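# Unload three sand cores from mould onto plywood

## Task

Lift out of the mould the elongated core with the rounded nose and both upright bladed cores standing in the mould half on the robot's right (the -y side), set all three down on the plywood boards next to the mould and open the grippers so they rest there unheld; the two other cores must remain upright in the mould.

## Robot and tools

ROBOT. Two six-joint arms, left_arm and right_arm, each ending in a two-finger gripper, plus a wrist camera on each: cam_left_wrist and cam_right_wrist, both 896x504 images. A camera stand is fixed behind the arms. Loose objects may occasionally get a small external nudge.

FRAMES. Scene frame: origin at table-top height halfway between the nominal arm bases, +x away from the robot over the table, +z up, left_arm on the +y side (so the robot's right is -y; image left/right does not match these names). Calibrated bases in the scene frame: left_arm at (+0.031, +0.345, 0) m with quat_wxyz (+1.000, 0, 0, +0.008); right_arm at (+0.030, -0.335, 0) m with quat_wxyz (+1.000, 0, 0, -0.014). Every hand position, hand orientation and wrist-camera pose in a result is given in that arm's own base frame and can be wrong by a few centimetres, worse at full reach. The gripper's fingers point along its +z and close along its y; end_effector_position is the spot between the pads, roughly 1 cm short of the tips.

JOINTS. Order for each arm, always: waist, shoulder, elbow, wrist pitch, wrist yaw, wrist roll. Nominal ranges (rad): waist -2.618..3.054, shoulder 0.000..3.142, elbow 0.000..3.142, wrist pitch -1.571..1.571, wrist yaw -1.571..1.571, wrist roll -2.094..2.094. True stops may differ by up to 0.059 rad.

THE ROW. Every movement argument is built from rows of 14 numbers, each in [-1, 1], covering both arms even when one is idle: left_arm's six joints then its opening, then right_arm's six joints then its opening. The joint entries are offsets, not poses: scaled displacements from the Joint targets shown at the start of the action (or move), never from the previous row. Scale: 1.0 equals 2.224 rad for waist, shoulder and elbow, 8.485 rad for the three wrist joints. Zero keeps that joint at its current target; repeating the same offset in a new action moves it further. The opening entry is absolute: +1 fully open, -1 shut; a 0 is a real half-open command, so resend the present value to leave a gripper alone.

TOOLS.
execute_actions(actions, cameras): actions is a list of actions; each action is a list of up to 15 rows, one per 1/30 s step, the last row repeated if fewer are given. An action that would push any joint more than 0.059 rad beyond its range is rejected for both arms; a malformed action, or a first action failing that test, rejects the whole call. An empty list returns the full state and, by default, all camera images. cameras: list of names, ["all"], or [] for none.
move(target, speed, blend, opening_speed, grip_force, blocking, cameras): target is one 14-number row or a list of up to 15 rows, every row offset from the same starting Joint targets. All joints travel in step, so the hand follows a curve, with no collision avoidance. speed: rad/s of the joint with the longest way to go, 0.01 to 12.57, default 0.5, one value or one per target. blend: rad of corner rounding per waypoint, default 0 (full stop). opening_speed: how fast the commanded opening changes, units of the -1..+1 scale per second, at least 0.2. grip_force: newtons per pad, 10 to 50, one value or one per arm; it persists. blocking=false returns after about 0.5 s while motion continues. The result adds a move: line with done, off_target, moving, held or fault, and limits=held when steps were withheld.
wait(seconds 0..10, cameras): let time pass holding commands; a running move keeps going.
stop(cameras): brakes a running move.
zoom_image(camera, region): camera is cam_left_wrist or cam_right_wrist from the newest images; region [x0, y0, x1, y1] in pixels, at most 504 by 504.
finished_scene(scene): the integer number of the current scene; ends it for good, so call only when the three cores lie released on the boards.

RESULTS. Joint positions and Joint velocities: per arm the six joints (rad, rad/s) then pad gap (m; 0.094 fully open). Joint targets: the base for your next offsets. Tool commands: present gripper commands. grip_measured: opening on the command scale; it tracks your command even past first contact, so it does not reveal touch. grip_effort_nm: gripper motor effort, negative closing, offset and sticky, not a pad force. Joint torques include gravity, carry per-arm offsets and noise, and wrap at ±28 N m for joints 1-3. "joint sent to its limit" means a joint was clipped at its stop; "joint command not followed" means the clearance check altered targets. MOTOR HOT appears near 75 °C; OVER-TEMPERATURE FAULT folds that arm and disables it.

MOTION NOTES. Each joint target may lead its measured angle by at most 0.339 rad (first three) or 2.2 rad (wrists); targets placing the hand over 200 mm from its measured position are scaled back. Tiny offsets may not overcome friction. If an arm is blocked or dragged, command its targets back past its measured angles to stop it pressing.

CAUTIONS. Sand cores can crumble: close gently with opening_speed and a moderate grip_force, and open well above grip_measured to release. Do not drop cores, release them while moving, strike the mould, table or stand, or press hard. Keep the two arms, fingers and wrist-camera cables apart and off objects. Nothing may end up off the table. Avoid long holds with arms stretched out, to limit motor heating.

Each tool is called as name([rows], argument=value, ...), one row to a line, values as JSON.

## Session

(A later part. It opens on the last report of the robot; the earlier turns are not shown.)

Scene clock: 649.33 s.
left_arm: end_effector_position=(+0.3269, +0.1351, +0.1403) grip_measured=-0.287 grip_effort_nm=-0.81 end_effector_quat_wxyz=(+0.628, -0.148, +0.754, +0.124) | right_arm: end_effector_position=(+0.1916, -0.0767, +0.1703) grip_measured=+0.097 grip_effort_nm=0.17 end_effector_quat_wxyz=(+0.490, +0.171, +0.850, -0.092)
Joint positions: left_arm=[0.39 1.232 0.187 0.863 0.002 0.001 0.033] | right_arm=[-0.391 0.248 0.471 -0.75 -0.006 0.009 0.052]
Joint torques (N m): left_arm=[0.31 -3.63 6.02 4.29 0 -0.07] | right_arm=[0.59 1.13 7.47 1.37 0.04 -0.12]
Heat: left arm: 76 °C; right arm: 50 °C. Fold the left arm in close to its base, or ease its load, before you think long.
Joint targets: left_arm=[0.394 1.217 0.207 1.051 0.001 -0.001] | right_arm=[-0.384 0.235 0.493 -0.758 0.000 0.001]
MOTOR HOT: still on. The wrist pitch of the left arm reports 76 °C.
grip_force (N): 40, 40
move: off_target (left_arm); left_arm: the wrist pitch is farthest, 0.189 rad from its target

move(target=[0,0.0120,-0.0050,0.0046,0,0,-0.6,0,0,0,0,0,0,0.1], speed=0.08)

move(target=[0,0.0120,-0.0050,0.0046,0,0,-0.6,0,0,0,0,0,0,0.1], speed=0.08)

move(target=[0,0.0120,-0.0050,0.0046,0,0,-0.6,0,0,0,0,0,0,0.1], speed=0.08, cameras=["cam_left_wrist"])

Scene clock: 653.73 s.
left_arm: end_effector_position=(+0.3267, +0.1350, +0.1367) grip_measured=-0.287 grip_effort_nm=-0.81 end_effector_quat_wxyz=(+0.629, -0.148, +0.754, +0.124) | right_arm: end_effector_position=(+0.1916, -0.0767, +0.1703) grip_measured=+0.097 grip_effort_nm=0.17 end_effector_quat_wxyz=(+0.490, +0.171, +0.850, -0.092)
Joint positions: left_arm=[0.39 1.259 0.176 0.902 0.002 0.001 0.033] | right_arm=[-0.391 0.248 0.471 -0.75 -0.006 0.009 0.052]
Joint torques (N m): left_arm=[0.34 -3.71 5.85 4.3 0 -0.09] | right_arm=[0.59 1.09 7.49 1.37 0.05 -0.13]
Heat: left arm: 78 °C; right arm: 49 °C. Fold the left arm in close to its base, or ease its load, before you think long.
Joint targets: left_arm=[0.394 1.243 0.196 1.090 0.001 -0.001] | right_arm=[-0.384 0.235 0.493 -0.758 0.000 0.001]
MOTOR HOT: still on. The wrist pitch of the left arm reports 78 °C.
grip_force (N): 40, 40
move: off_target (left_arm); left_arm: the wrist pitch is farthest, 0.188 rad from its target

Scene clock: 654.80 s.
left_arm: end_effector_position=(+0.3264, +0.1349, +0.1333) grip_measured=-0.287 grip_effort_nm=-0.81 end_effector_quat_wxyz=(+0.629, -0.148, +0.753, +0.124) | right_arm: end_effector_position=(+0.1916, -0.0767, +0.1703) grip_measured=+0.097 grip_effort_nm=0.17 end_effector_quat_wxyz=(+0.490, +0.171, +0.850, -0.092)
Joint positions: left_arm=[0.39 1.285 0.166 0.942 0.002 0.001 0.033] | right_arm=[-0.391 0.248 0.471 -0.75 -0.006 0.009 0.052]
Joint torques (N m): left_arm=[0.36 -3.67 5.61 4.3 0.03 -0.09] | right_arm=[0.59 1.1 7.46 1.36 0.04 -0.13]
Heat: left arm: 78 °C; right arm: 49 °C. Fold the left arm in close to its base, or ease its load, before you think long.
Joint targets: left_arm=[0.394 1.270 0.185 1.130 0.001 -0.001] | right_arm=[-0.384 0.235 0.493 -0.758 0.000 0.001]
MOTOR HOT: still on. The wrist pitch of the left arm reports 78 °C.
grip_force (N): 40, 40
move: off_target (left_arm); left_arm: the wrist pitch is farthest, 0.187 rad from its target

Scene clock: 655.87 s.
left_arm: end_effector_position=(+0.3259, +0.1347, +0.1298) grip_measured=-0.287 grip_effort_nm=-0.81 end_effector_quat_wxyz=(+0.630, -0.147, +0.752, +0.124) | right_arm: end_effector_position=(+0.1916, -0.0767, +0.1703) grip_measured=+0.097 grip_effort_nm=0.17 end_effector_quat_wxyz=(+0.490, +0.171, +0.850, -0.092)
Joint positions: left_arm=[0.39 1.311 0.155 0.98 0.002 0.001 0.033] | right_arm=[-0.391 0.248 0.471 -0.75 -0.006 0.009 0.052]
Joint torques (N m): left_arm=[0.32 -3.71 5.46 4.3 0 -0.11] | right_arm=[0.58 1.11 7.47 1.36 0.04 -0.13]
Heat: left arm: 79 °C; right arm: 49 °C. Fold the left arm in close to its base, or ease its load, before you think long.
Joint targets: left_arm=[0.394 1.297 0.174 1.168 0.001 -0.001] | right_arm=[-0.384 0.235 0.493 -0.758 0.000 0.001]
MOTOR HOT: still on. The wrist pitch of the left arm reports 79 °C.
grip_force (N): 40, 40
move: off_target (left_arm); left_arm: the wrist pitch is farthest, 0.189 rad from its target
Images, in order (width x height): cam_left_wrist 896x504.

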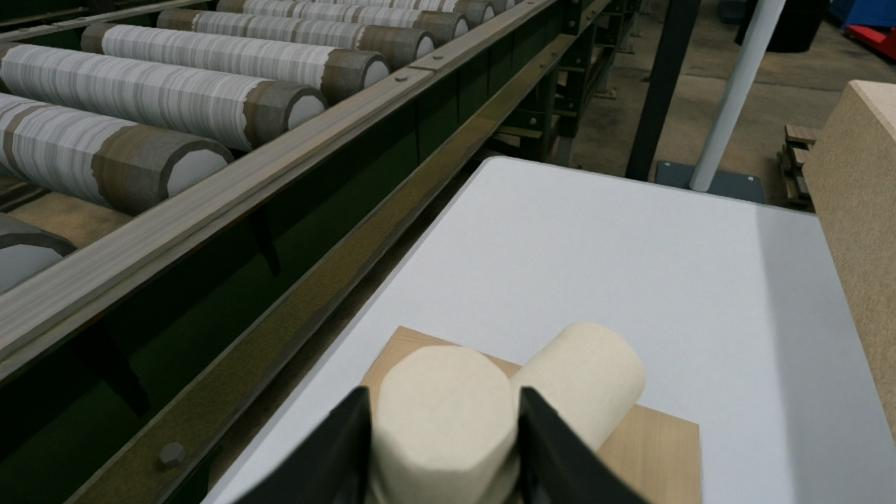

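move(target=[0,0.0140,-0.0060,0.0050,0,0,-0.6,0,0,0,0,0,0,0.1], speed=0.08)

move(target=[0,0.0140,-0.0060,0.0050,0,0,-0.6,0,0,0,0,0,0,0.1], speed=0.08)

move(target=[0,0.0140,-0.0060,0.0050,0,0,-0.6,0,0,0,0,0,0,0.1], speed=0.08)

Scene clock: 659.13 s.
left_arm: end_effector_position=(+0.3250, +0.1343, +0.1250) grip_measured=-0.287 grip_effort_nm=-0.81 end_effector_quat_wxyz=(+0.630, -0.148, +0.752, +0.124) | right_arm: end_effector_position=(+0.1916, -0.0767, +0.1703) grip_measured=+0.097 grip_effort_nm=0.17 end_effector_quat_wxyz=(+0.490, +0.171, +0.850, -0.092)
Joint positions: left_arm=[0.39 1.342 0.142 1.023 0.002 0.001 0.033] | right_arm=[-0.391 0.248 0.471 -0.75 -0.006 0.009 0.052]
Joint torques (N m): left_arm=[0.34 -3.75 5.22 4.28 0.01 -0.08] | right_arm=[0.59 1.1 7.47 1.36 0.04 -0.12]
Heat: left arm: 79 °C; right arm: 49 °C. Fold the left arm in close to its base, or ease its load, before you think long.
Joint targets: left_arm=[0.394 1.328 0.160 1.211 0.001 -0.001] | right_arm=[-0.384 0.235 0.493 -0.758 0.000 0.001]
MOTOR HOT: still on. The wrist pitch of the left arm reports 79 °C.
grip_force (N): 40, 40
move: off_target (left_arm); left_arm: the wrist pitch is farthest, 0.187 rad from its target

Scene clock: 660.03 s.
left_arm: end_effector_position=(+0.3241, +0.1341, +0.1216) grip_measured=-0.287 grip_effort_nm=-0.81 end_effector_quat_wxyz=(+0.631, -0.148, +0.751, +0.125) | right_arm: end_effector_position=(+0.1916, -0.0767, +0.1703) grip_measured=+0.097 grip_effort_nm=0.17 end_effector_quat_wxyz=(+0.490, +0.171, +0.850, -0.092)
Joint positions: left_arm=[0.39 1.372 0.13 1.068 0.001 0.001 0.033] | right_arm=[-0.391 0.248 0.471 -0.75 -0.006 0.009 0.052]
Joint torques (N m): left_arm=[0.4 -3.77 4.97 4.28 0.02 -0.08] | right_arm=[0.61 1.13 7.46 1.36 0.04 -0.12]
Heat: left arm: 79 °C; right arm: 49 °C. Fold the left arm in close to its base, or ease its load, before you think long.
Joint targets: left_arm=[0.394 1.359 0.147 1.253 0.001 -0.001] | right_arm=[-0.384 0.235 0.493 -0.758 0.000 0.001]
MOTOR HOT: still on. The wrist pitch of the left arm reports 79 °C.
grip_force (N): 40, 40
move: off_target (left_arm); left_arm: the wrist pitch is farthest, 0.186 rad from its target

Scene clock: 660.93 s.
left_arm: end_effector_position=(+0.3236, +0.1339, +0.1213) grip_measured=-0.287 grip_effort_nm=-0.81 end_effector_quat_wxyz=(+0.636, -0.147, +0.747, +0.126) | right_arm: end_effector_position=(+0.1916, -0.0767, +0.1703) grip_measured=+0.097 grip_effort_nm=0.17 end_effector_quat_wxyz=(+0.490, +0.171, +0.850, -0.092)
Joint positions: left_arm=[0.39 1.401 0.119 1.122 0.001 0.001 0.033] | right_arm=[-0.391 0.248 0.471 -0.75 -0.006 0.009 0.052]
Joint torques (N m): left_arm=[0.38 -3.67 4.6 4.12 0.03 -0.09] | right_arm=[0.59 1.11 7.47 1.36 0.04 -0.12]
Heat: left arm: 80 °C; right arm: 49 °C. Fold the left arm in close to its base, or ease its load, before you think long.
Joint targets: left_arm=[0.394 1.390 0.134 1.296 0.001 -0.001] | right_arm=[-0.384 0.235 0.493 -0.758 0.000 0.001]
MOTOR HOT: still on. The wrist pitch of the left arm reports 80 °C.
grip_force (N): 40, 40
move: off_target (left_arm); left_arm: the wrist pitch is farthest, 0.173 rad from its target

move(target=[0,0.0140,-0.0050,0.0020,0,0,-0.6,0,0,0,0,0,0,0.1], speed=0.08)

move(target=[0,0.0140,-0.0050,0.0020,0,0,-0.6,0,0,0,0,0,0,0.1], speed=0.08, cameras=["cam_left_wrist"])

Scene clock: 664.77 s.
left_arm: end_effector_position=(+0.3236, +0.1340, +0.1206) grip_measured=-0.287 grip_effort_nm=-0.81 end_effector_quat_wxyz=(+0.640, -0.146, +0.744, +0.127) | right_arm: end_effector_position=(+0.1916, -0.0767, +0.1703) grip_measured=+0.097 grip_effort_nm=0.17 end_effector_quat_wxyz=(+0.490, +0.171, +0.850, -0.092)
Joint positions: left_arm=[0.39 1.428 0.112 1.166 0.001 0.001 0.033] | right_arm=[-0.391 0.248 0.471 -0.75 -0.006 0.009 0.052]
Joint torques (N m): left_arm=[0.34 -3.43 4.1 3.88 0.02 -0.08] | right_arm=[0.58 1.1 7.46 1.36 0.04 -0.12]
Heat: left arm: 81 °C; right arm: 49 °C. Fold the left arm in close to its base, or ease its load, before you think long.
Joint targets: left_arm=[0.394 1.421 0.123 1.313 0.001 -0.001] | right_arm=[-0.384 0.235 0.493 -0.758 0.000 0.001]
MOTOR HOT: still on. The wrist pitch of the left arm reports 81 °C.
grip_force (N): 40, 40
move: off_target (left_arm); left_arm: the wrist pitch is farthest, 0.147 rad from its target

Scene clock: 665.57 s.
left_arm: end_effector_position=(+0.3233, +0.1339, +0.1199) grip_measured=-0.287 grip_effort_nm=-0.81 end_effector_quat_wxyz=(+0.643, -0.146, +0.741, +0.127) | right_arm: end_effector_position=(+0.1916, -0.0767, +0.1703) grip_measured=+0.097 grip_effort_nm=0.18 end_effector_quat_wxyz=(+0.490, +0.171, +0.850, -0.092)
Joint positions: left_arm=[0.39 1.455 0.105 1.21 0.001 0.001 0.033] | right_arm=[-0.391 0.248 0.471 -0.75 -0.006 0.009 0.052]
Joint torques (N m): left_arm=[0.4 -3.21 3.6 3.53 0.02 -0.08] | right_arm=[0.62 1.11 7.43 1.36 0.04 -0.12]
Heat: left arm: 81 °C; right arm: 49 °C. Fold the left arm in close to its base, or ease its load, before you think long.
Joint targets: left_arm=[0.394 1.452 0.111 1.330 0.001 -0.001] | right_arm=[-0.384 0.235 0.493 -0.758 0.000 0.001]
MOTOR HOT: still on. The wrist pitch of the left arm reports 81 °C.
grip_force (N): 40, 40
move: off_target (left_arm); left_arm: the wrist pitch is farthest, 0.120 rad from its target
Images, in order (width x height): cam_left_wrist 896x504.

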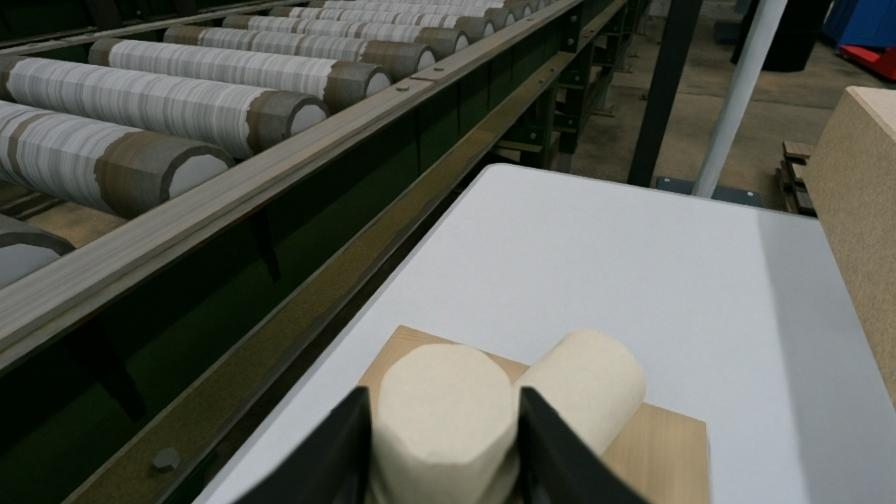

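move(target=[0,0.0140,-0.0050,0.0015,0,0,-0.6,0,0,0,0,0,0,0.1], speed=0.08)

move(target=[0,0.0140,-0.0050,0.0015,0,0,-0.6,0,0,0,0,0,0,0.1], speed=0.08, cameras=["cam_left_wrist"])

Scene clock: 668.60 s.
left_arm: end_effector_position=(+0.3231, +0.1339, +0.1193) grip_measured=-0.287 grip_effort_nm=-0.81 end_effector_quat_wxyz=(+0.647, -0.145, +0.738, +0.128) | right_arm: end_effector_position=(+0.1916, -0.0767, +0.1703) grip_measured=+0.097 grip_effort_nm=0.18 end_effector_quat_wxyz=(+0.490, +0.171, +0.850, -0.092)
Joint positions: left_arm=[0.39 1.482 0.099 1.252 0 0.001 0.033] | right_arm=[-0.391 0.248 0.471 -0.75 -0.006 0.009 0.052]
Joint torques (N m): left_arm=[0.32 -2.96 3.06 3.25 0.02 -0.08] | right_arm=[0.61 1.09 7.47 1.36 0.03 -0.12]
Heat: left arm: 80 °C; right arm: 49 °C. Fold the left arm in close to its base, or ease its load, before you think long.
Joint targets: left_arm=[0.394 1.483 0.100 1.342 0.001 -0.001] | right_arm=[-0.384 0.235 0.493 -0.758 0.000 0.001]
MOTOR HOT: still on. The wrist pitch of the left arm reports 80 °C.
grip_force (N): 40, 40
move: off_target (left_arm); left_arm: the wrist pitch is farthest, 0.091 rad from its target

Scene clock: 669.40 s.
left_arm: end_effector_position=(+0.3227, +0.1338, +0.1185) grip_measured=-0.287 grip_effort_nm=-0.81 end_effector_quat_wxyz=(+0.650, -0.145, +0.735, +0.129) | right_arm: end_effector_position=(+0.1916, -0.0767, +0.1703) grip_measured=+0.097 grip_effort_nm=0.17 end_effector_quat_wxyz=(+0.490, +0.171, +0.850, -0.092)
Joint positions: left_arm=[0.39 1.509 0.092 1.294 0 0.001 0.033] | right_arm=[-0.391 0.248 0.471 -0.75 -0.006 0.009 0.052]
Joint torques (N m): left_arm=[0.34 -2.8 2.47 2.91 0.02 -0.09] | right_arm=[0.61 1.09 7.47 1.37 0.04 -0.13]
Heat: left arm: 80 °C; right arm: 49 °C. Fold the left arm in close to its base, or ease its load, before you think long.
Joint targets: left_arm=[0.394 1.515 0.089 1.355 0.001 -0.001] | right_arm=[-0.384 0.235 0.493 -0.758 0.000 0.001]
MOTOR HOT: still on. The wrist pitch of the left arm reports 80 °C.
grip_force (N): 40, 40
move: off_target (left_arm); left_arm: the wrist pitch is farthest, 0.061 rad from its target
Images, in order (width x height): cam_left_wrist 896x504.

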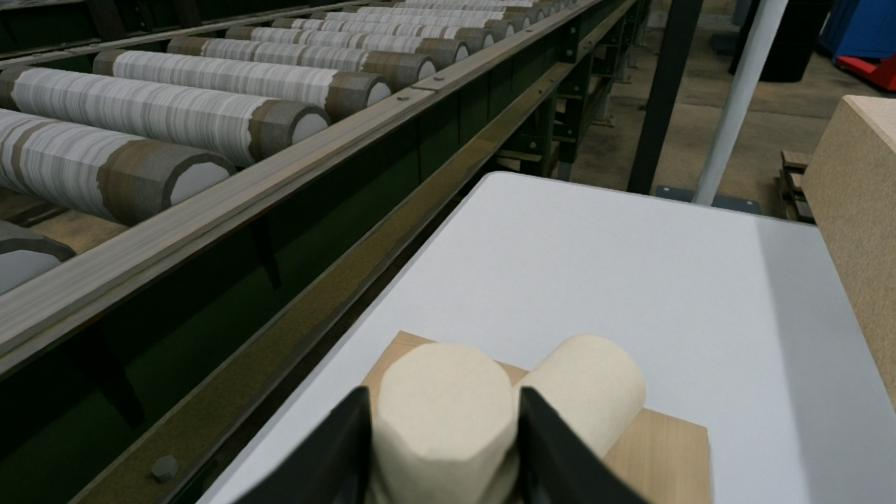

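move(target=[0,0.0080,-0.0030,0.0008,0,0,-0.6,0,0,0,0,0,0,0.1], speed=0.08)

move(target=[0,0,0,0,0,0,0.0,0,0,0,0,0,0,0.1], opening_speed=0.25, cameras=["cam_left_wrist"])

Scene clock: 674.00 s.
left_arm: end_effector_position=(+0.3226, +0.1337, +0.1184) grip_measured=-0.287 grip_effort_nm=-0.81 end_effector_quat_wxyz=(+0.652, -0.144, +0.733, +0.129) | right_arm: end_effector_position=(+0.1916, -0.0767, +0.1703) grip_measured=+0.097 grip_effort_nm=0.17 end_effector_quat_wxyz=(+0.490, +0.171, +0.850, -0.092)
Joint positions: left_arm=[0.39 1.524 0.089 1.318 0 0.001 0.033] | right_arm=[-0.391 0.248 0.471 -0.75 -0.006 0.009 0.052]
Joint torques (N m): left_arm=[0.24 -2.52 2.18 2.7 0.03 -0.11] | right_arm=[0.59 1.11 7.47 1.37 0.04 -0.13]
Heat: left arm: 77 °C; right arm: 49 °C. Fold the left arm in close to its base, or ease its load, before you think long.
Joint targets: left_arm=[0.394 1.532 0.083 1.362 0.001 -0.001] | right_arm=[-0.384 0.235 0.493 -0.758 0.000 0.001]
MOTOR HOT: still on. The wrist pitch of the left arm reports 77 °C.
grip_force (N): 40, 40
move: off_target (left_arm); left_arm: the wrist pitch is farthest, 0.043 rad from its target

Scene clock: 676.60 s.
left_arm: end_effector_position=(+0.3227, +0.1351, +0.1246) grip_measured=-0.002 grip_effort_nm=0.15 end_effector_quat_wxyz=(+0.660, -0.145, +0.725, +0.133) | right_arm: end_effector_position=(+0.1916, -0.0767, +0.1703) grip_measured=+0.097 grip_effort_nm=0.17 end_effector_quat_wxyz=(+0.490, +0.171, +0.850, -0.092)
Joint positions: left_arm=[0.39 1.524 0.089 1.343 -0.006 0.001 0.047] | right_arm=[-0.391 0.248 0.471 -0.75 -0.006 0.009 0.052]
Joint torques (N m): left_arm=[0.38 -2.62 2.25 2.45 0.11 -0.1] | right_arm=[0.62 1.1 7.49 1.36 0.04 -0.13]
Heat: left arm: 75 °C; right arm: 49 °C. Fold the left arm in close to its base, or ease its load, before you think long.
Joint targets: left_arm=[0.394 1.532 0.083 1.362 0.001 -0.001] | right_arm=[-0.384 0.235 0.493 -0.758 0.000 0.001]
MOTOR HOT: still on. The wrist pitch of the left arm reports 75 °C.
grip_force (N): 40, 40
move: done
Images, in order (width x height): cam_left_wrist 896x504.

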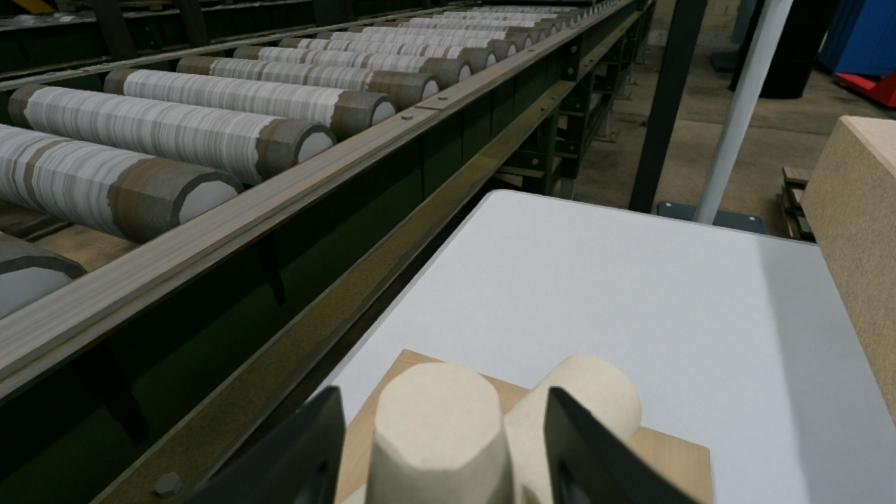

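move([
  [0,-0.1942,0.0796,-0.0804,0,0,0.3,0,0,0,0,0,0,0.1],
  [0,-0.2842,0.1875,-0.1369,0,0,0.3,0,0,0,0,0,0,0.1],
], speed=0.3, blend=0.05, cameras=["cam_left_wrist"])

Scene clock: 687.43 s.
left_arm: end_effector_position=(+0.3221, +0.1348, +0.2144) grip_measured=+0.298 grip_effort_nm=0.14 end_effector_quat_wxyz=(+0.600, -0.155, +0.775, +0.122) | right_arm: end_effector_position=(+0.1916, -0.0767, +0.1703) grip_measured=+0.097 grip_effort_nm=0.18 end_effector_quat_wxyz=(+0.490, +0.171, +0.850, -0.092)
Joint positions: left_arm=[0.39 0.917 0.474 0.19 -0.006 0.001 0.061] | right_arm=[-0.391 0.248 0.471 -0.75 -0.006 0.009 0.052]
Joint torques (N m): left_arm=[0.31 -2.74 8.01 2.3 0.1 -0.1] | right_arm=[0.58 1.13 7.46 1.36 0.04 -0.13]
Heat: left arm: 70 °C; right arm: 49 °C.
Joint targets: left_arm=[0.394 0.900 0.499 0.200 0.001 -0.001] | right_arm=[-0.384 0.235 0.493 -0.758 0.000 0.001]
MOTOR HOT: cleared for the motors of the left arm.
grip_force (N): 40, 40
move: done
Images, in order (width x height): cam_left_wrist 896x504.

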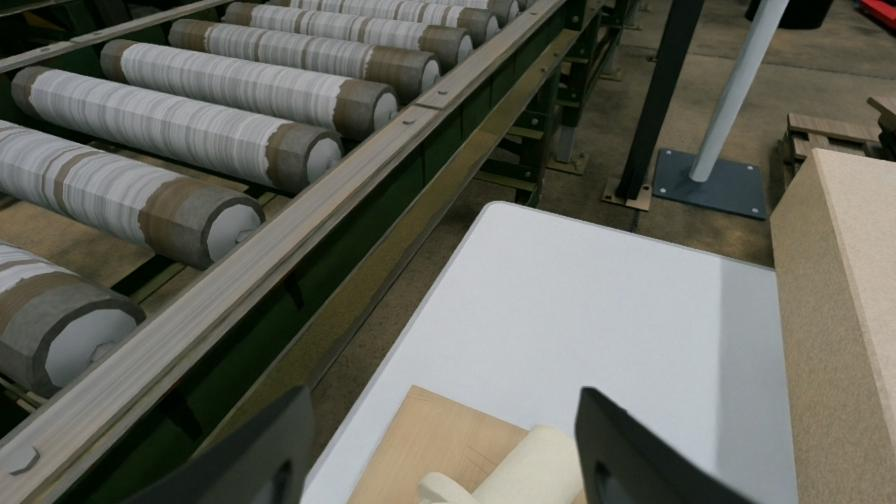

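move(target=[-0.1,-0.285,0.0,-0.113,0,0,1,0,0,0,0,0,0,0.1], speed=0.6, cameras=["cam_left_wrist"])

Scene clock: 692.33 s.
left_arm: end_effector_position=(+0.2032, +0.0388, +0.1632) grip_measured=+0.998 grip_effort_nm=0.14 end_effector_quat_wxyz=(+0.480, -0.079, +0.873, +0.046) | right_arm: end_effector_position=(+0.1916, -0.0767, +0.1703) grip_measured=+0.097 grip_effort_nm=0.17 end_effector_quat_wxyz=(+0.490, +0.171, +0.850, -0.092)
Joint positions: left_arm=[0.18 0.281 0.474 -0.758 -0.005 0.001 0.094] | right_arm=[-0.391 0.248 0.471 -0.75 -0.006 0.009 0.052]
Joint torques (N m): left_arm=[-0.47 1.03 7.38 2.05 0.07 -0.09] | right_arm=[0.64 1.14 7.46 1.36 0.04 -0.12]
Heat: left arm: 69 °C; right arm: 49 °C.
Joint targets: left_arm=[0.172 0.266 0.499 -0.758 0.001 -0.001] | right_arm=[-0.384 0.235 0.493 -0.758 0.000 0.001]
grip_force (N): 40, 40
move: done
Images, in order (width x height): cam_left_wrist 896x504.

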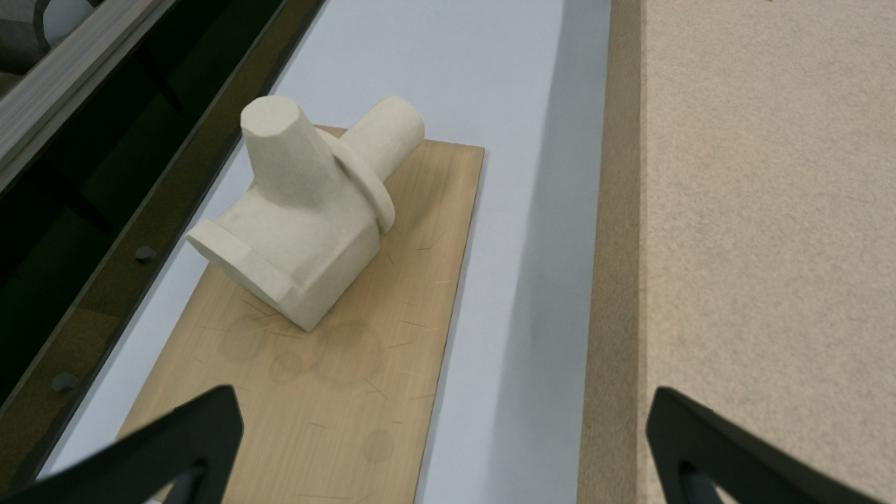

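wait(seconds=10)

wait(seconds=10)

wait(seconds=10)

wait(seconds=10)

wait(seconds=10)

wait(seconds=10)

wait(seconds=10, cameras=["all"])

Scene clock: 706.23 s.
left_arm: end_effector_position=(+0.2032, +0.0388, +0.1631) grip_measured=+0.998 grip_effort_nm=0.14 end_effector_quat_wxyz=(+0.479, -0.079, +0.873, +0.046) | right_arm: end_effector_position=(+0.1916, -0.0767, +0.1703) grip_measured=+0.097 grip_effort_nm=0.18 end_effector_quat_wxyz=(+0.490, +0.171, +0.850, -0.092)
Joint positions: left_arm=[0.18 0.281 0.474 -0.759 -0.005 0.001 0.094] | right_arm=[-0.391 0.248 0.471 -0.75 -0.006 0.009 0.052]
Joint torques (N m): left_arm=[-0.54 1.02 7.35 2.03 0.07 -0.09] | right_arm=[0.61 1.11 7.47 1.36 0.04 -0.12]
Heat: left arm: 66 °C; right arm: 48 °C.
Joint targets: left_arm=[0.172 0.266 0.499 -0.758 0.001 -0.001] | right_arm=[-0.384 0.235 0.493 -0.758 0.000 0.001]
Tool commands: left_gripper/opening=+1.0 right_gripper/opening=+0.1
grip_force (N): 40, 40
wait: 10.00 s; at rest from the start

Scene clock: 716.23 s.
left_arm: end_effector_position=(+0.2032, +0.0388, +0.1631) grip_measured=+0.998 grip_effort_nm=0.14 end_effector_quat_wxyz=(+0.479, -0.079, +0.873, +0.046) | right_arm: end_effector_position=(+0.1916, -0.0767, +0.1703) grip_measured=+0.097 grip_effort_nm=0.17 end_effector_quat_wxyz=(+0.490, +0.171, +0.850, -0.092)
Joint positions: left_arm=[0.18 0.281 0.474 -0.759 -0.005 0.001 0.094] | right_arm=[-0.391 0.248 0.471 -0.75 -0.006 0.009 0.052]
Joint torques (N m): left_arm=[-0.49 0.98 7.41 2.03 0.07 -0.08] | right_arm=[0.59 1.11 7.47 1.37 0.04 -0.13]
Heat: left arm: 64 °C; right arm: 48 °C.
Joint targets: left_arm=[0.172 0.266 0.499 -0.758 0.001 -0.001] | right_arm=[-0.384 0.235 0.493 -0.758 0.000 0.001]
Tool commands: left_gripper/opening=+1.0 right_gripper/opening=+0.1
grip_force (N): 40, 40
wait: 10.00 s; at rest by 0.17 s

Scene clock: 726.23 s.
left_arm: end_effector_position=(+0.2032, +0.0388, +0.1631) grip_measured=+0.998 grip_effort_nm=0.14 end_effector_quat_wxyz=(+0.479, -0.079, +0.873, +0.046) | right_arm: end_effector_position=(+0.1916, -0.0767, +0.1703) grip_measured=+0.097 grip_effort_nm=0.17 end_effector_quat_wxyz=(+0.490, +0.171, +0.850, -0.092)
Joint positions: left_arm=[0.18 0.281 0.474 -0.759 -0.005 0.001 0.094] | right_arm=[-0.391 0.248 0.471 -0.75 -0.006 0.009 0.052]
Joint torques (N m): left_arm=[-0.57 1.05 7.54 2.05 0.08 -0.08] | right_arm=[0.59 1.11 7.49 1.35 0.04 -0.13]
Heat: left arm: 63 °C; right arm: 48 °C.
Joint targets: left_arm=[0.172 0.266 0.499 -0.758 0.001 -0.001] | right_arm=[-0.384 0.235 0.493 -0.758 0.000 0.001]
Tool commands: left_gripper/opening=+1.0 right_gripper/opening=+0.1
grip_force (N): 40, 40
wait: 10.00 s; at rest by 0.17 s

Scene clock: 736.23 s.
left_arm: end_effector_position=(+0.2032, +0.0388, +0.1631) grip_measured=+0.998 grip_effort_nm=0.15 end_effector_quat_wxyz=(+0.479, -0.079, +0.873, +0.046) | right_arm: end_effector_position=(+0.1916, -0.0767, +0.1703) grip_measured=+0.097 grip_effort_nm=0.17 end_effector_quat_wxyz=(+0.490, +0.171, +0.850, -0.092)
Joint positions: left_arm=[0.18 0.281 0.474 -0.759 -0.005 0.001 0.094] | right_arm=[-0.391 0.248 0.471 -0.75 -0.006 0.009 0.052]
Joint torques (N m): left_arm=[-0.47 1.02 7.47 2.05 0.1 -0.07] | right_arm=[0.58 1.1 7.47 1.36 0.04 -0.13]
Heat: left arm: 62 °C; right arm: 48 °C.
Joint targets: left_arm=[0.172 0.266 0.499 -0.758 0.001 -0.001] | right_arm=[-0.384 0.235 0.493 -0.758 0.000 0.001]
Tool commands: left_gripper/opening=+1.0 right_gripper/opening=+0.1
grip_force (N): 40, 40
wait: 10.00 s; at rest by 0.17 s

Scene clock: 746.23 s.
left_arm: end_effector_position=(+0.2032, +0.0388, +0.1631) grip_measured=+0.998 grip_effort_nm=0.14 end_effector_quat_wxyz=(+0.479, -0.079, +0.873, +0.046) | right_arm: end_effector_position=(+0.1916, -0.0767, +0.1703) grip_measured=+0.097 grip_effort_nm=0.17 end_effector_quat_wxyz=(+0.490, +0.171, +0.850, -0.092)
Joint positions: left_arm=[0.18 0.281 0.474 -0.759 -0.005 0.001 0.094] | right_arm=[-0.391 0.248 0.471 -0.75 -0.006 0.009 0.052]
Joint torques (N m): left_arm=[-0.47 1.05 7.38 2.04 0.08 -0.08] | right_arm=[0.58 1.1 7.47 1.37 0.04 -0.12]
Heat: left arm: 62 °C; right arm: 48 °C.
Joint targets: left_arm=[0.172 0.266 0.499 -0.758 0.001 -0.001] | right_arm=[-0.384 0.235 0.493 -0.758 0.000 0.001]
Tool commands: left_gripper/opening=+1.0 right_gripper/opening=+0.1
grip_force (N): 40, 40
wait: 10.00 s; at rest by 0.17 s

Scene clock: 756.23 s.
left_arm: end_effector_position=(+0.2032, +0.0388, +0.1631) grip_measured=+0.998 grip_effort_nm=0.15 end_effector_quat_wxyz=(+0.479, -0.079, +0.873, +0.046) | right_arm: end_effector_position=(+0.1916, -0.0767, +0.1703) grip_measured=+0.097 grip_effort_nm=0.17 end_effector_quat_wxyz=(+0.490, +0.171, +0.850, -0.092)
Joint positions: left_arm=[0.18 0.281 0.474 -0.759 -0.005 0.001 0.094] | right_arm=[-0.391 0.248 0.471 -0.75 -0.006 0.009 0.052]
Joint torques (N m): left_arm=[-0.51 1.02 7.47 2.05 0.09 -0.1] | right_arm=[0.58 1.13 7.45 1.37 0.04 -0.13]
Heat: left arm: 61 °C; right arm: 48 °C.
Joint targets: left_arm=[0.172 0.266 0.499 -0.758 0.001 -0.001] | right_arm=[-0.384 0.235 0.493 -0.758 0.000 0.001]
Tool commands: left_gripper/opening=+1.0 right_gripper/opening=+0.1
grip_force (N): 40, 40
wait: 10.00 s; at rest by 0.17 s

Scene clock: 766.23 s.
left_arm: end_effector_position=(+0.2032, +0.0388, +0.1631) grip_measured=+0.998 grip_effort_nm=0.14 end_effector_quat_wxyz=(+0.479, -0.079, +0.873, +0.046) | right_arm: end_effector_position=(+0.1916, -0.0767, +0.1703) grip_measured=+0.097 grip_effort_nm=0.17 end_effector_quat_wxyz=(+0.490, +0.171, +0.850, -0.092)
Joint positions: left_arm=[0.18 0.281 0.474 -0.759 -0.005 0.001 0.094] | right_arm=[-0.391 0.248 0.471 -0.75 -0.006 0.009 0.052]
Joint torques (N m): left_arm=[-0.46 1.05 7.45 2.04 0.09 -0.1] | right_arm=[0.61 1.11 7.47 1.36 0.04 -0.12]
Heat: left arm: 60 °C; right arm: 48 °C.
Joint targets: left_arm=[0.172 0.266 0.499 -0.758 0.001 -0.001] | right_arm=[-0.384 0.235 0.493 -0.758 0.000 0.001]
Tool commands: left_gripper/opening=+1.0 right_gripper/opening=+0.1
grip_force (N): 40, 40
wait: 10.00 s; at rest by 0.17 s

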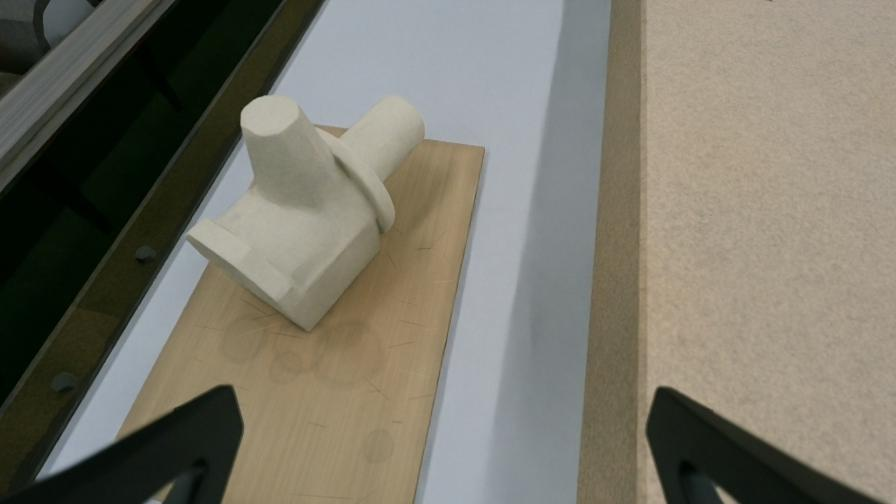

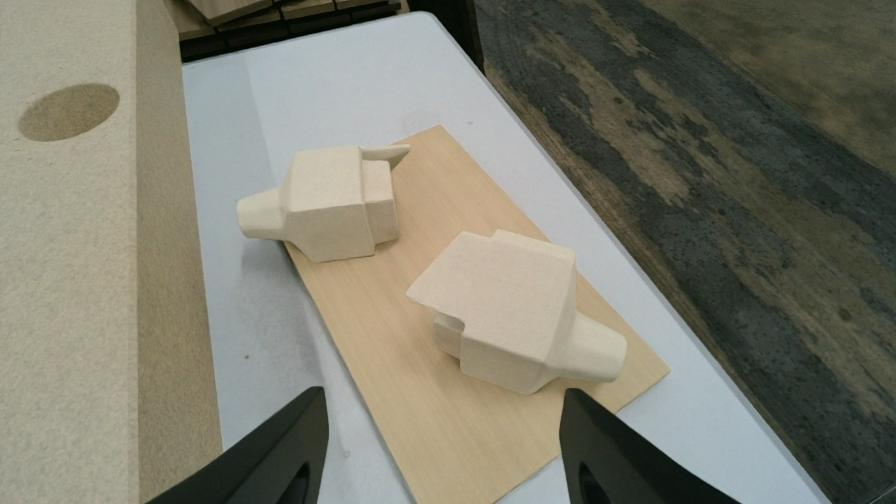

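wait(seconds=10)

wait(seconds=10)

wait(seconds=10)

wait(seconds=10)

wait(seconds=10)

wait(seconds=10)

wait(seconds=10)

wait(seconds=10)

finished_scene(scene=1)

Scene clock: 800.20 s.
left_arm: end_effector_position=(+0.2032, +0.0388, +0.1631) grip_measured=+0.998 grip_effort_nm=0.15 end_effector_quat_wxyz=(+0.479, -0.079, +0.873, +0.046) | right_arm: end_effector_position=(+0.1916, -0.0767, +0.1703) grip_measured=+0.097 grip_effort_nm=0.17 end_effector_quat_wxyz=(+0.490, +0.171, +0.850, -0.092)
Joint positions: left_arm=[0.18 0.281 0.474 -0.759 -0.005 0.001 0.094] | right_arm=[-0.391 0.248 0.471 -0.75 -0.006 0.009 0.052]
Joint torques (N m): left_arm=[-0.49 1.1 7.3 2.02 0.1 -0.1] | right_arm=[0.61 1.09 7.46 1.37 0.05 -0.13]
Heat: left arm: 58 °C; right arm: 47 °C.
Joint targets: left_arm=[0.172 0.266 0.499 -0.758 0.001 -0.001] | right_arm=[-0.384 0.235 0.493 -0.758 0.000 0.001]
Tool commands: left_gripper/opening=+1.0 right_gripper/opening=+0.1
grip_force (N): 40, 40
wait: 10.00 s; at rest from the start

Scene clock: 810.20 s.
left_arm: end_effector_position=(+0.2032, +0.0388, +0.1631) grip_measured=+0.998 grip_effort_nm=0.14 end_effector_quat_wxyz=(+0.479, -0.079, +0.873, +0.046) | right_arm: end_effector_position=(+0.1916, -0.0767, +0.1703) grip_measured=+0.097 grip_effort_nm=0.17 end_effector_quat_wxyz=(+0.490, +0.171, +0.850, -0.092)
Joint positions: left_arm=[0.18 0.281 0.474 -0.759 -0.005 0.001 0.094] | right_arm=[-0.391 0.248 0.471 -0.75 -0.006 0.009 0.052]
Joint torques (N m): left_arm=[-0.47 0.98 7.46 2.02 0.08 -0.08] | right_arm=[0.59 1.1 7.46 1.36 0.04 -0.13]
Heat: left arm: 57 °C; right arm: 47 °C.
Joint targets: left_arm=[0.172 0.266 0.499 -0.758 0.001 -0.001] | right_arm=[-0.384 0.235 0.493 -0.758 0.000 0.001]
Tool commands: left_gripper/opening=+1.0 right_gripper/opening=+0.1
grip_force (N): 40, 40
wait: 10.00 s; at rest by 0.17 s

Scene clock: 820.20 s.
left_arm: end_effector_position=(+0.2032, +0.0388, +0.1631) grip_measured=+0.998 grip_effort_nm=0.15 end_effector_quat_wxyz=(+0.479, -0.079, +0.873, +0.046) | right_arm: end_effector_position=(+0.1916, -0.0767, +0.1703) grip_measured=+0.097 grip_effort_nm=0.17 end_effector_quat_wxyz=(+0.490, +0.171, +0.850, -0.092)
Joint positions: left_arm=[0.18 0.281 0.474 -0.759 -0.005 0.001 0.094] | right_arm=[-0.391 0.248 0.471 -0.75 -0.006 0.009 0.052]
Joint torques (N m): left_arm=[-0.42 1.1 7.39 2.07 0.09 -0.08] | right_arm=[0.59 1.11 7.46 1.36 0.04 -0.13]
Heat: left arm: 57 °C; right arm: 47 °C.
Joint targets: left_arm=[0.172 0.266 0.499 -0.758 0.001 -0.001] | right_arm=[-0.384 0.235 0.493 -0.758 0.000 0.001]
Tool commands: left_gripper/opening=+1.0 right_gripper/opening=+0.1
grip_force (N): 40, 40
wait: 10.00 s; at rest by 0.17 s

Scene clock: 830.20 s.
left_arm: end_effector_position=(+0.2032, +0.0388, +0.1631) grip_measured=+0.998 grip_effort_nm=0.15 end_effector_quat_wxyz=(+0.479, -0.079, +0.873, +0.046) | right_arm: end_effector_position=(+0.1916, -0.0767, +0.1703) grip_measured=+0.097 grip_effort_nm=0.17 end_effector_quat_wxyz=(+0.490, +0.171, +0.850, -0.092)
Joint positions: left_arm=[0.18 0.281 0.474 -0.759 -0.005 0.001 0.094] | right_arm=[-0.391 0.248 0.471 -0.75 -0.006 0.009 0.052]
Joint torques (N m): left_arm=[-0.47 1.13 7.43 2.04 0.09 -0.08] | right_arm=[0.59 1.11 7.47 1.35 0.04 -0.13]
Heat: left arm: 56 °C; right arm: 47 °C.
Joint targets: left_arm=[0.172 0.266 0.499 -0.758 0.001 -0.001] | right_arm=[-0.384 0.235 0.493 -0.758 0.000 0.001]
Tool commands: left_gripper/opening=+1.0 right_gripper/opening=+0.1
grip_force (N): 40, 40
wait: 10.00 s; at rest by 0.17 s

Scene clock: 840.20 s.
left_arm: end_effector_position=(+0.2032, +0.0388, +0.1631) grip_measured=+0.998 grip_effort_nm=0.14 end_effector_quat_wxyz=(+0.479, -0.079, +0.873, +0.046) | right_arm: end_effector_position=(+0.1916, -0.0767, +0.1703) grip_measured=+0.097 grip_effort_nm=0.17 end_effector_quat_wxyz=(+0.490, +0.171, +0.850, -0.092)
Joint positions: left_arm=[0.18 0.281 0.474 -0.759 -0.005 0.001 0.094] | right_arm=[-0.391 0.248 0.471 -0.75 -0.006 0.009 0.052]
Joint torques (N m): left_arm=[-0.47 1.05 7.49 2.03 0.09 -0.08] | right_arm=[0.58 1.1 7.46 1.36 0.04 -0.12]
Heat: left arm: 56 °C; right arm: 47 °C.
Joint targets: left_arm=[0.172 0.266 0.499 -0.758 0.001 -0.001] | right_arm=[-0.384 0.235 0.493 -0.758 0.000 0.001]
Tool commands: left_gripper/opening=+1.0 right_gripper/opening=+0.1
grip_force (N): 40, 40
wait: 10.00 s; at rest by 0.17 s

Scene clock: 850.20 s.
left_arm: end_effector_position=(+0.2032, +0.0388, +0.1631) grip_measured=+0.998 grip_effort_nm=0.15 end_effector_quat_wxyz=(+0.479, -0.079, +0.873, +0.046) | right_arm: end_effector_position=(+0.1916, -0.0767, +0.1703) grip_measured=+0.097 grip_effort_nm=0.17 end_effector_quat_wxyz=(+0.490, +0.171, +0.850, -0.092)
Joint positions: left_arm=[0.18 0.281 0.474 -0.759 -0.005 0.001 0.094] | right_arm=[-0.391 0.248 0.471 -0.75 -0.006 0.009 0.052]
Joint torques (N m): left_arm=[-0.55 1.14 7.51 2 0.08 -0.08] | right_arm=[0.61 1.11 7.49 1.37 0.04 -0.13]
Heat: left arm: 55 °C; right arm: 47 °C.
Joint targets: left_arm=[0.172 0.266 0.499 -0.758 0.001 -0.001] | right_arm=[-0.384 0.235 0.493 -0.758 0.000 0.001]
Tool commands: left_gripper/opening=+1.0 right_gripper/opening=+0.1
grip_force (N): 40, 40
wait: 10.00 s; at rest by 0.17 s

Scene clock: 860.20 s.
left_arm: end_effector_position=(+0.2032, +0.0388, +0.1631) grip_measured=+0.998 grip_effort_nm=0.14 end_effector_quat_wxyz=(+0.479, -0.079, +0.873, +0.046) | right_arm: end_effector_position=(+0.1916, -0.0767, +0.1703) grip_measured=+0.097 grip_effort_nm=0.17 end_effector_quat_wxyz=(+0.490, +0.171, +0.850, -0.092)
Joint positions: left_arm=[0.18 0.281 0.474 -0.759 -0.005 0.001 0.094] | right_arm=[-0.391 0.248 0.471 -0.75 -0.006 0.009 0.052]
Joint torques (N m): left_arm=[-0.51 1.1 7.5 2.02 0.09 -0.08] | right_arm=[0.58 1.11 7.46 1.37 0.04 -0.12]
Heat: left arm: 55 °C; right arm: 46 °C.
Joint targets: left_arm=[0.172 0.266 0.499 -0.758 0.001 -0.001] | right_arm=[-0.384 0.235 0.493 -0.758 0.000 0.001]
Tool commands: left_gripper/opening=+1.0 right_gripper/opening=+0.1
grip_force (N): 40, 40
wait: 10.00 s; at rest by 0.17 s

Scene clock: 870.20 s.
left_arm: end_effector_position=(+0.2032, +0.0388, +0.1631) grip_measured=+0.998 grip_effort_nm=0.14 end_effector_quat_wxyz=(+0.479, -0.079, +0.873, +0.046) | right_arm: end_effector_position=(+0.1916, -0.0767, +0.1703) grip_measured=+0.097 grip_effort_nm=0.17 end_effector_quat_wxyz=(+0.490, +0.171, +0.850, -0.092)
Joint positions: left_arm=[0.18 0.281 0.474 -0.759 -0.005 0.001 0.094] | right_arm=[-0.391 0.248 0.471 -0.75 -0.006 0.009 0.052]
Joint torques (N m): left_arm=[-0.51 1.11 7.47 2.05 0.1 -0.08] | right_arm=[0.59 1.1 7.47 1.36 0.04 -0.13]
Heat: left arm: 55 °C; right arm: 46 °C.
Joint targets: left_arm=[0.172 0.266 0.499 -0.758 0.001 -0.001] | right_arm=[-0.384 0.235 0.493 -0.758 0.000 0.001]
Tool commands: left_gripper/opening=+1.0 right_gripper/opening=+0.1
grip_force (N): 40, 40
wait: 10.00 s; at rest by 0.17 s

The scene is finished: the task was done.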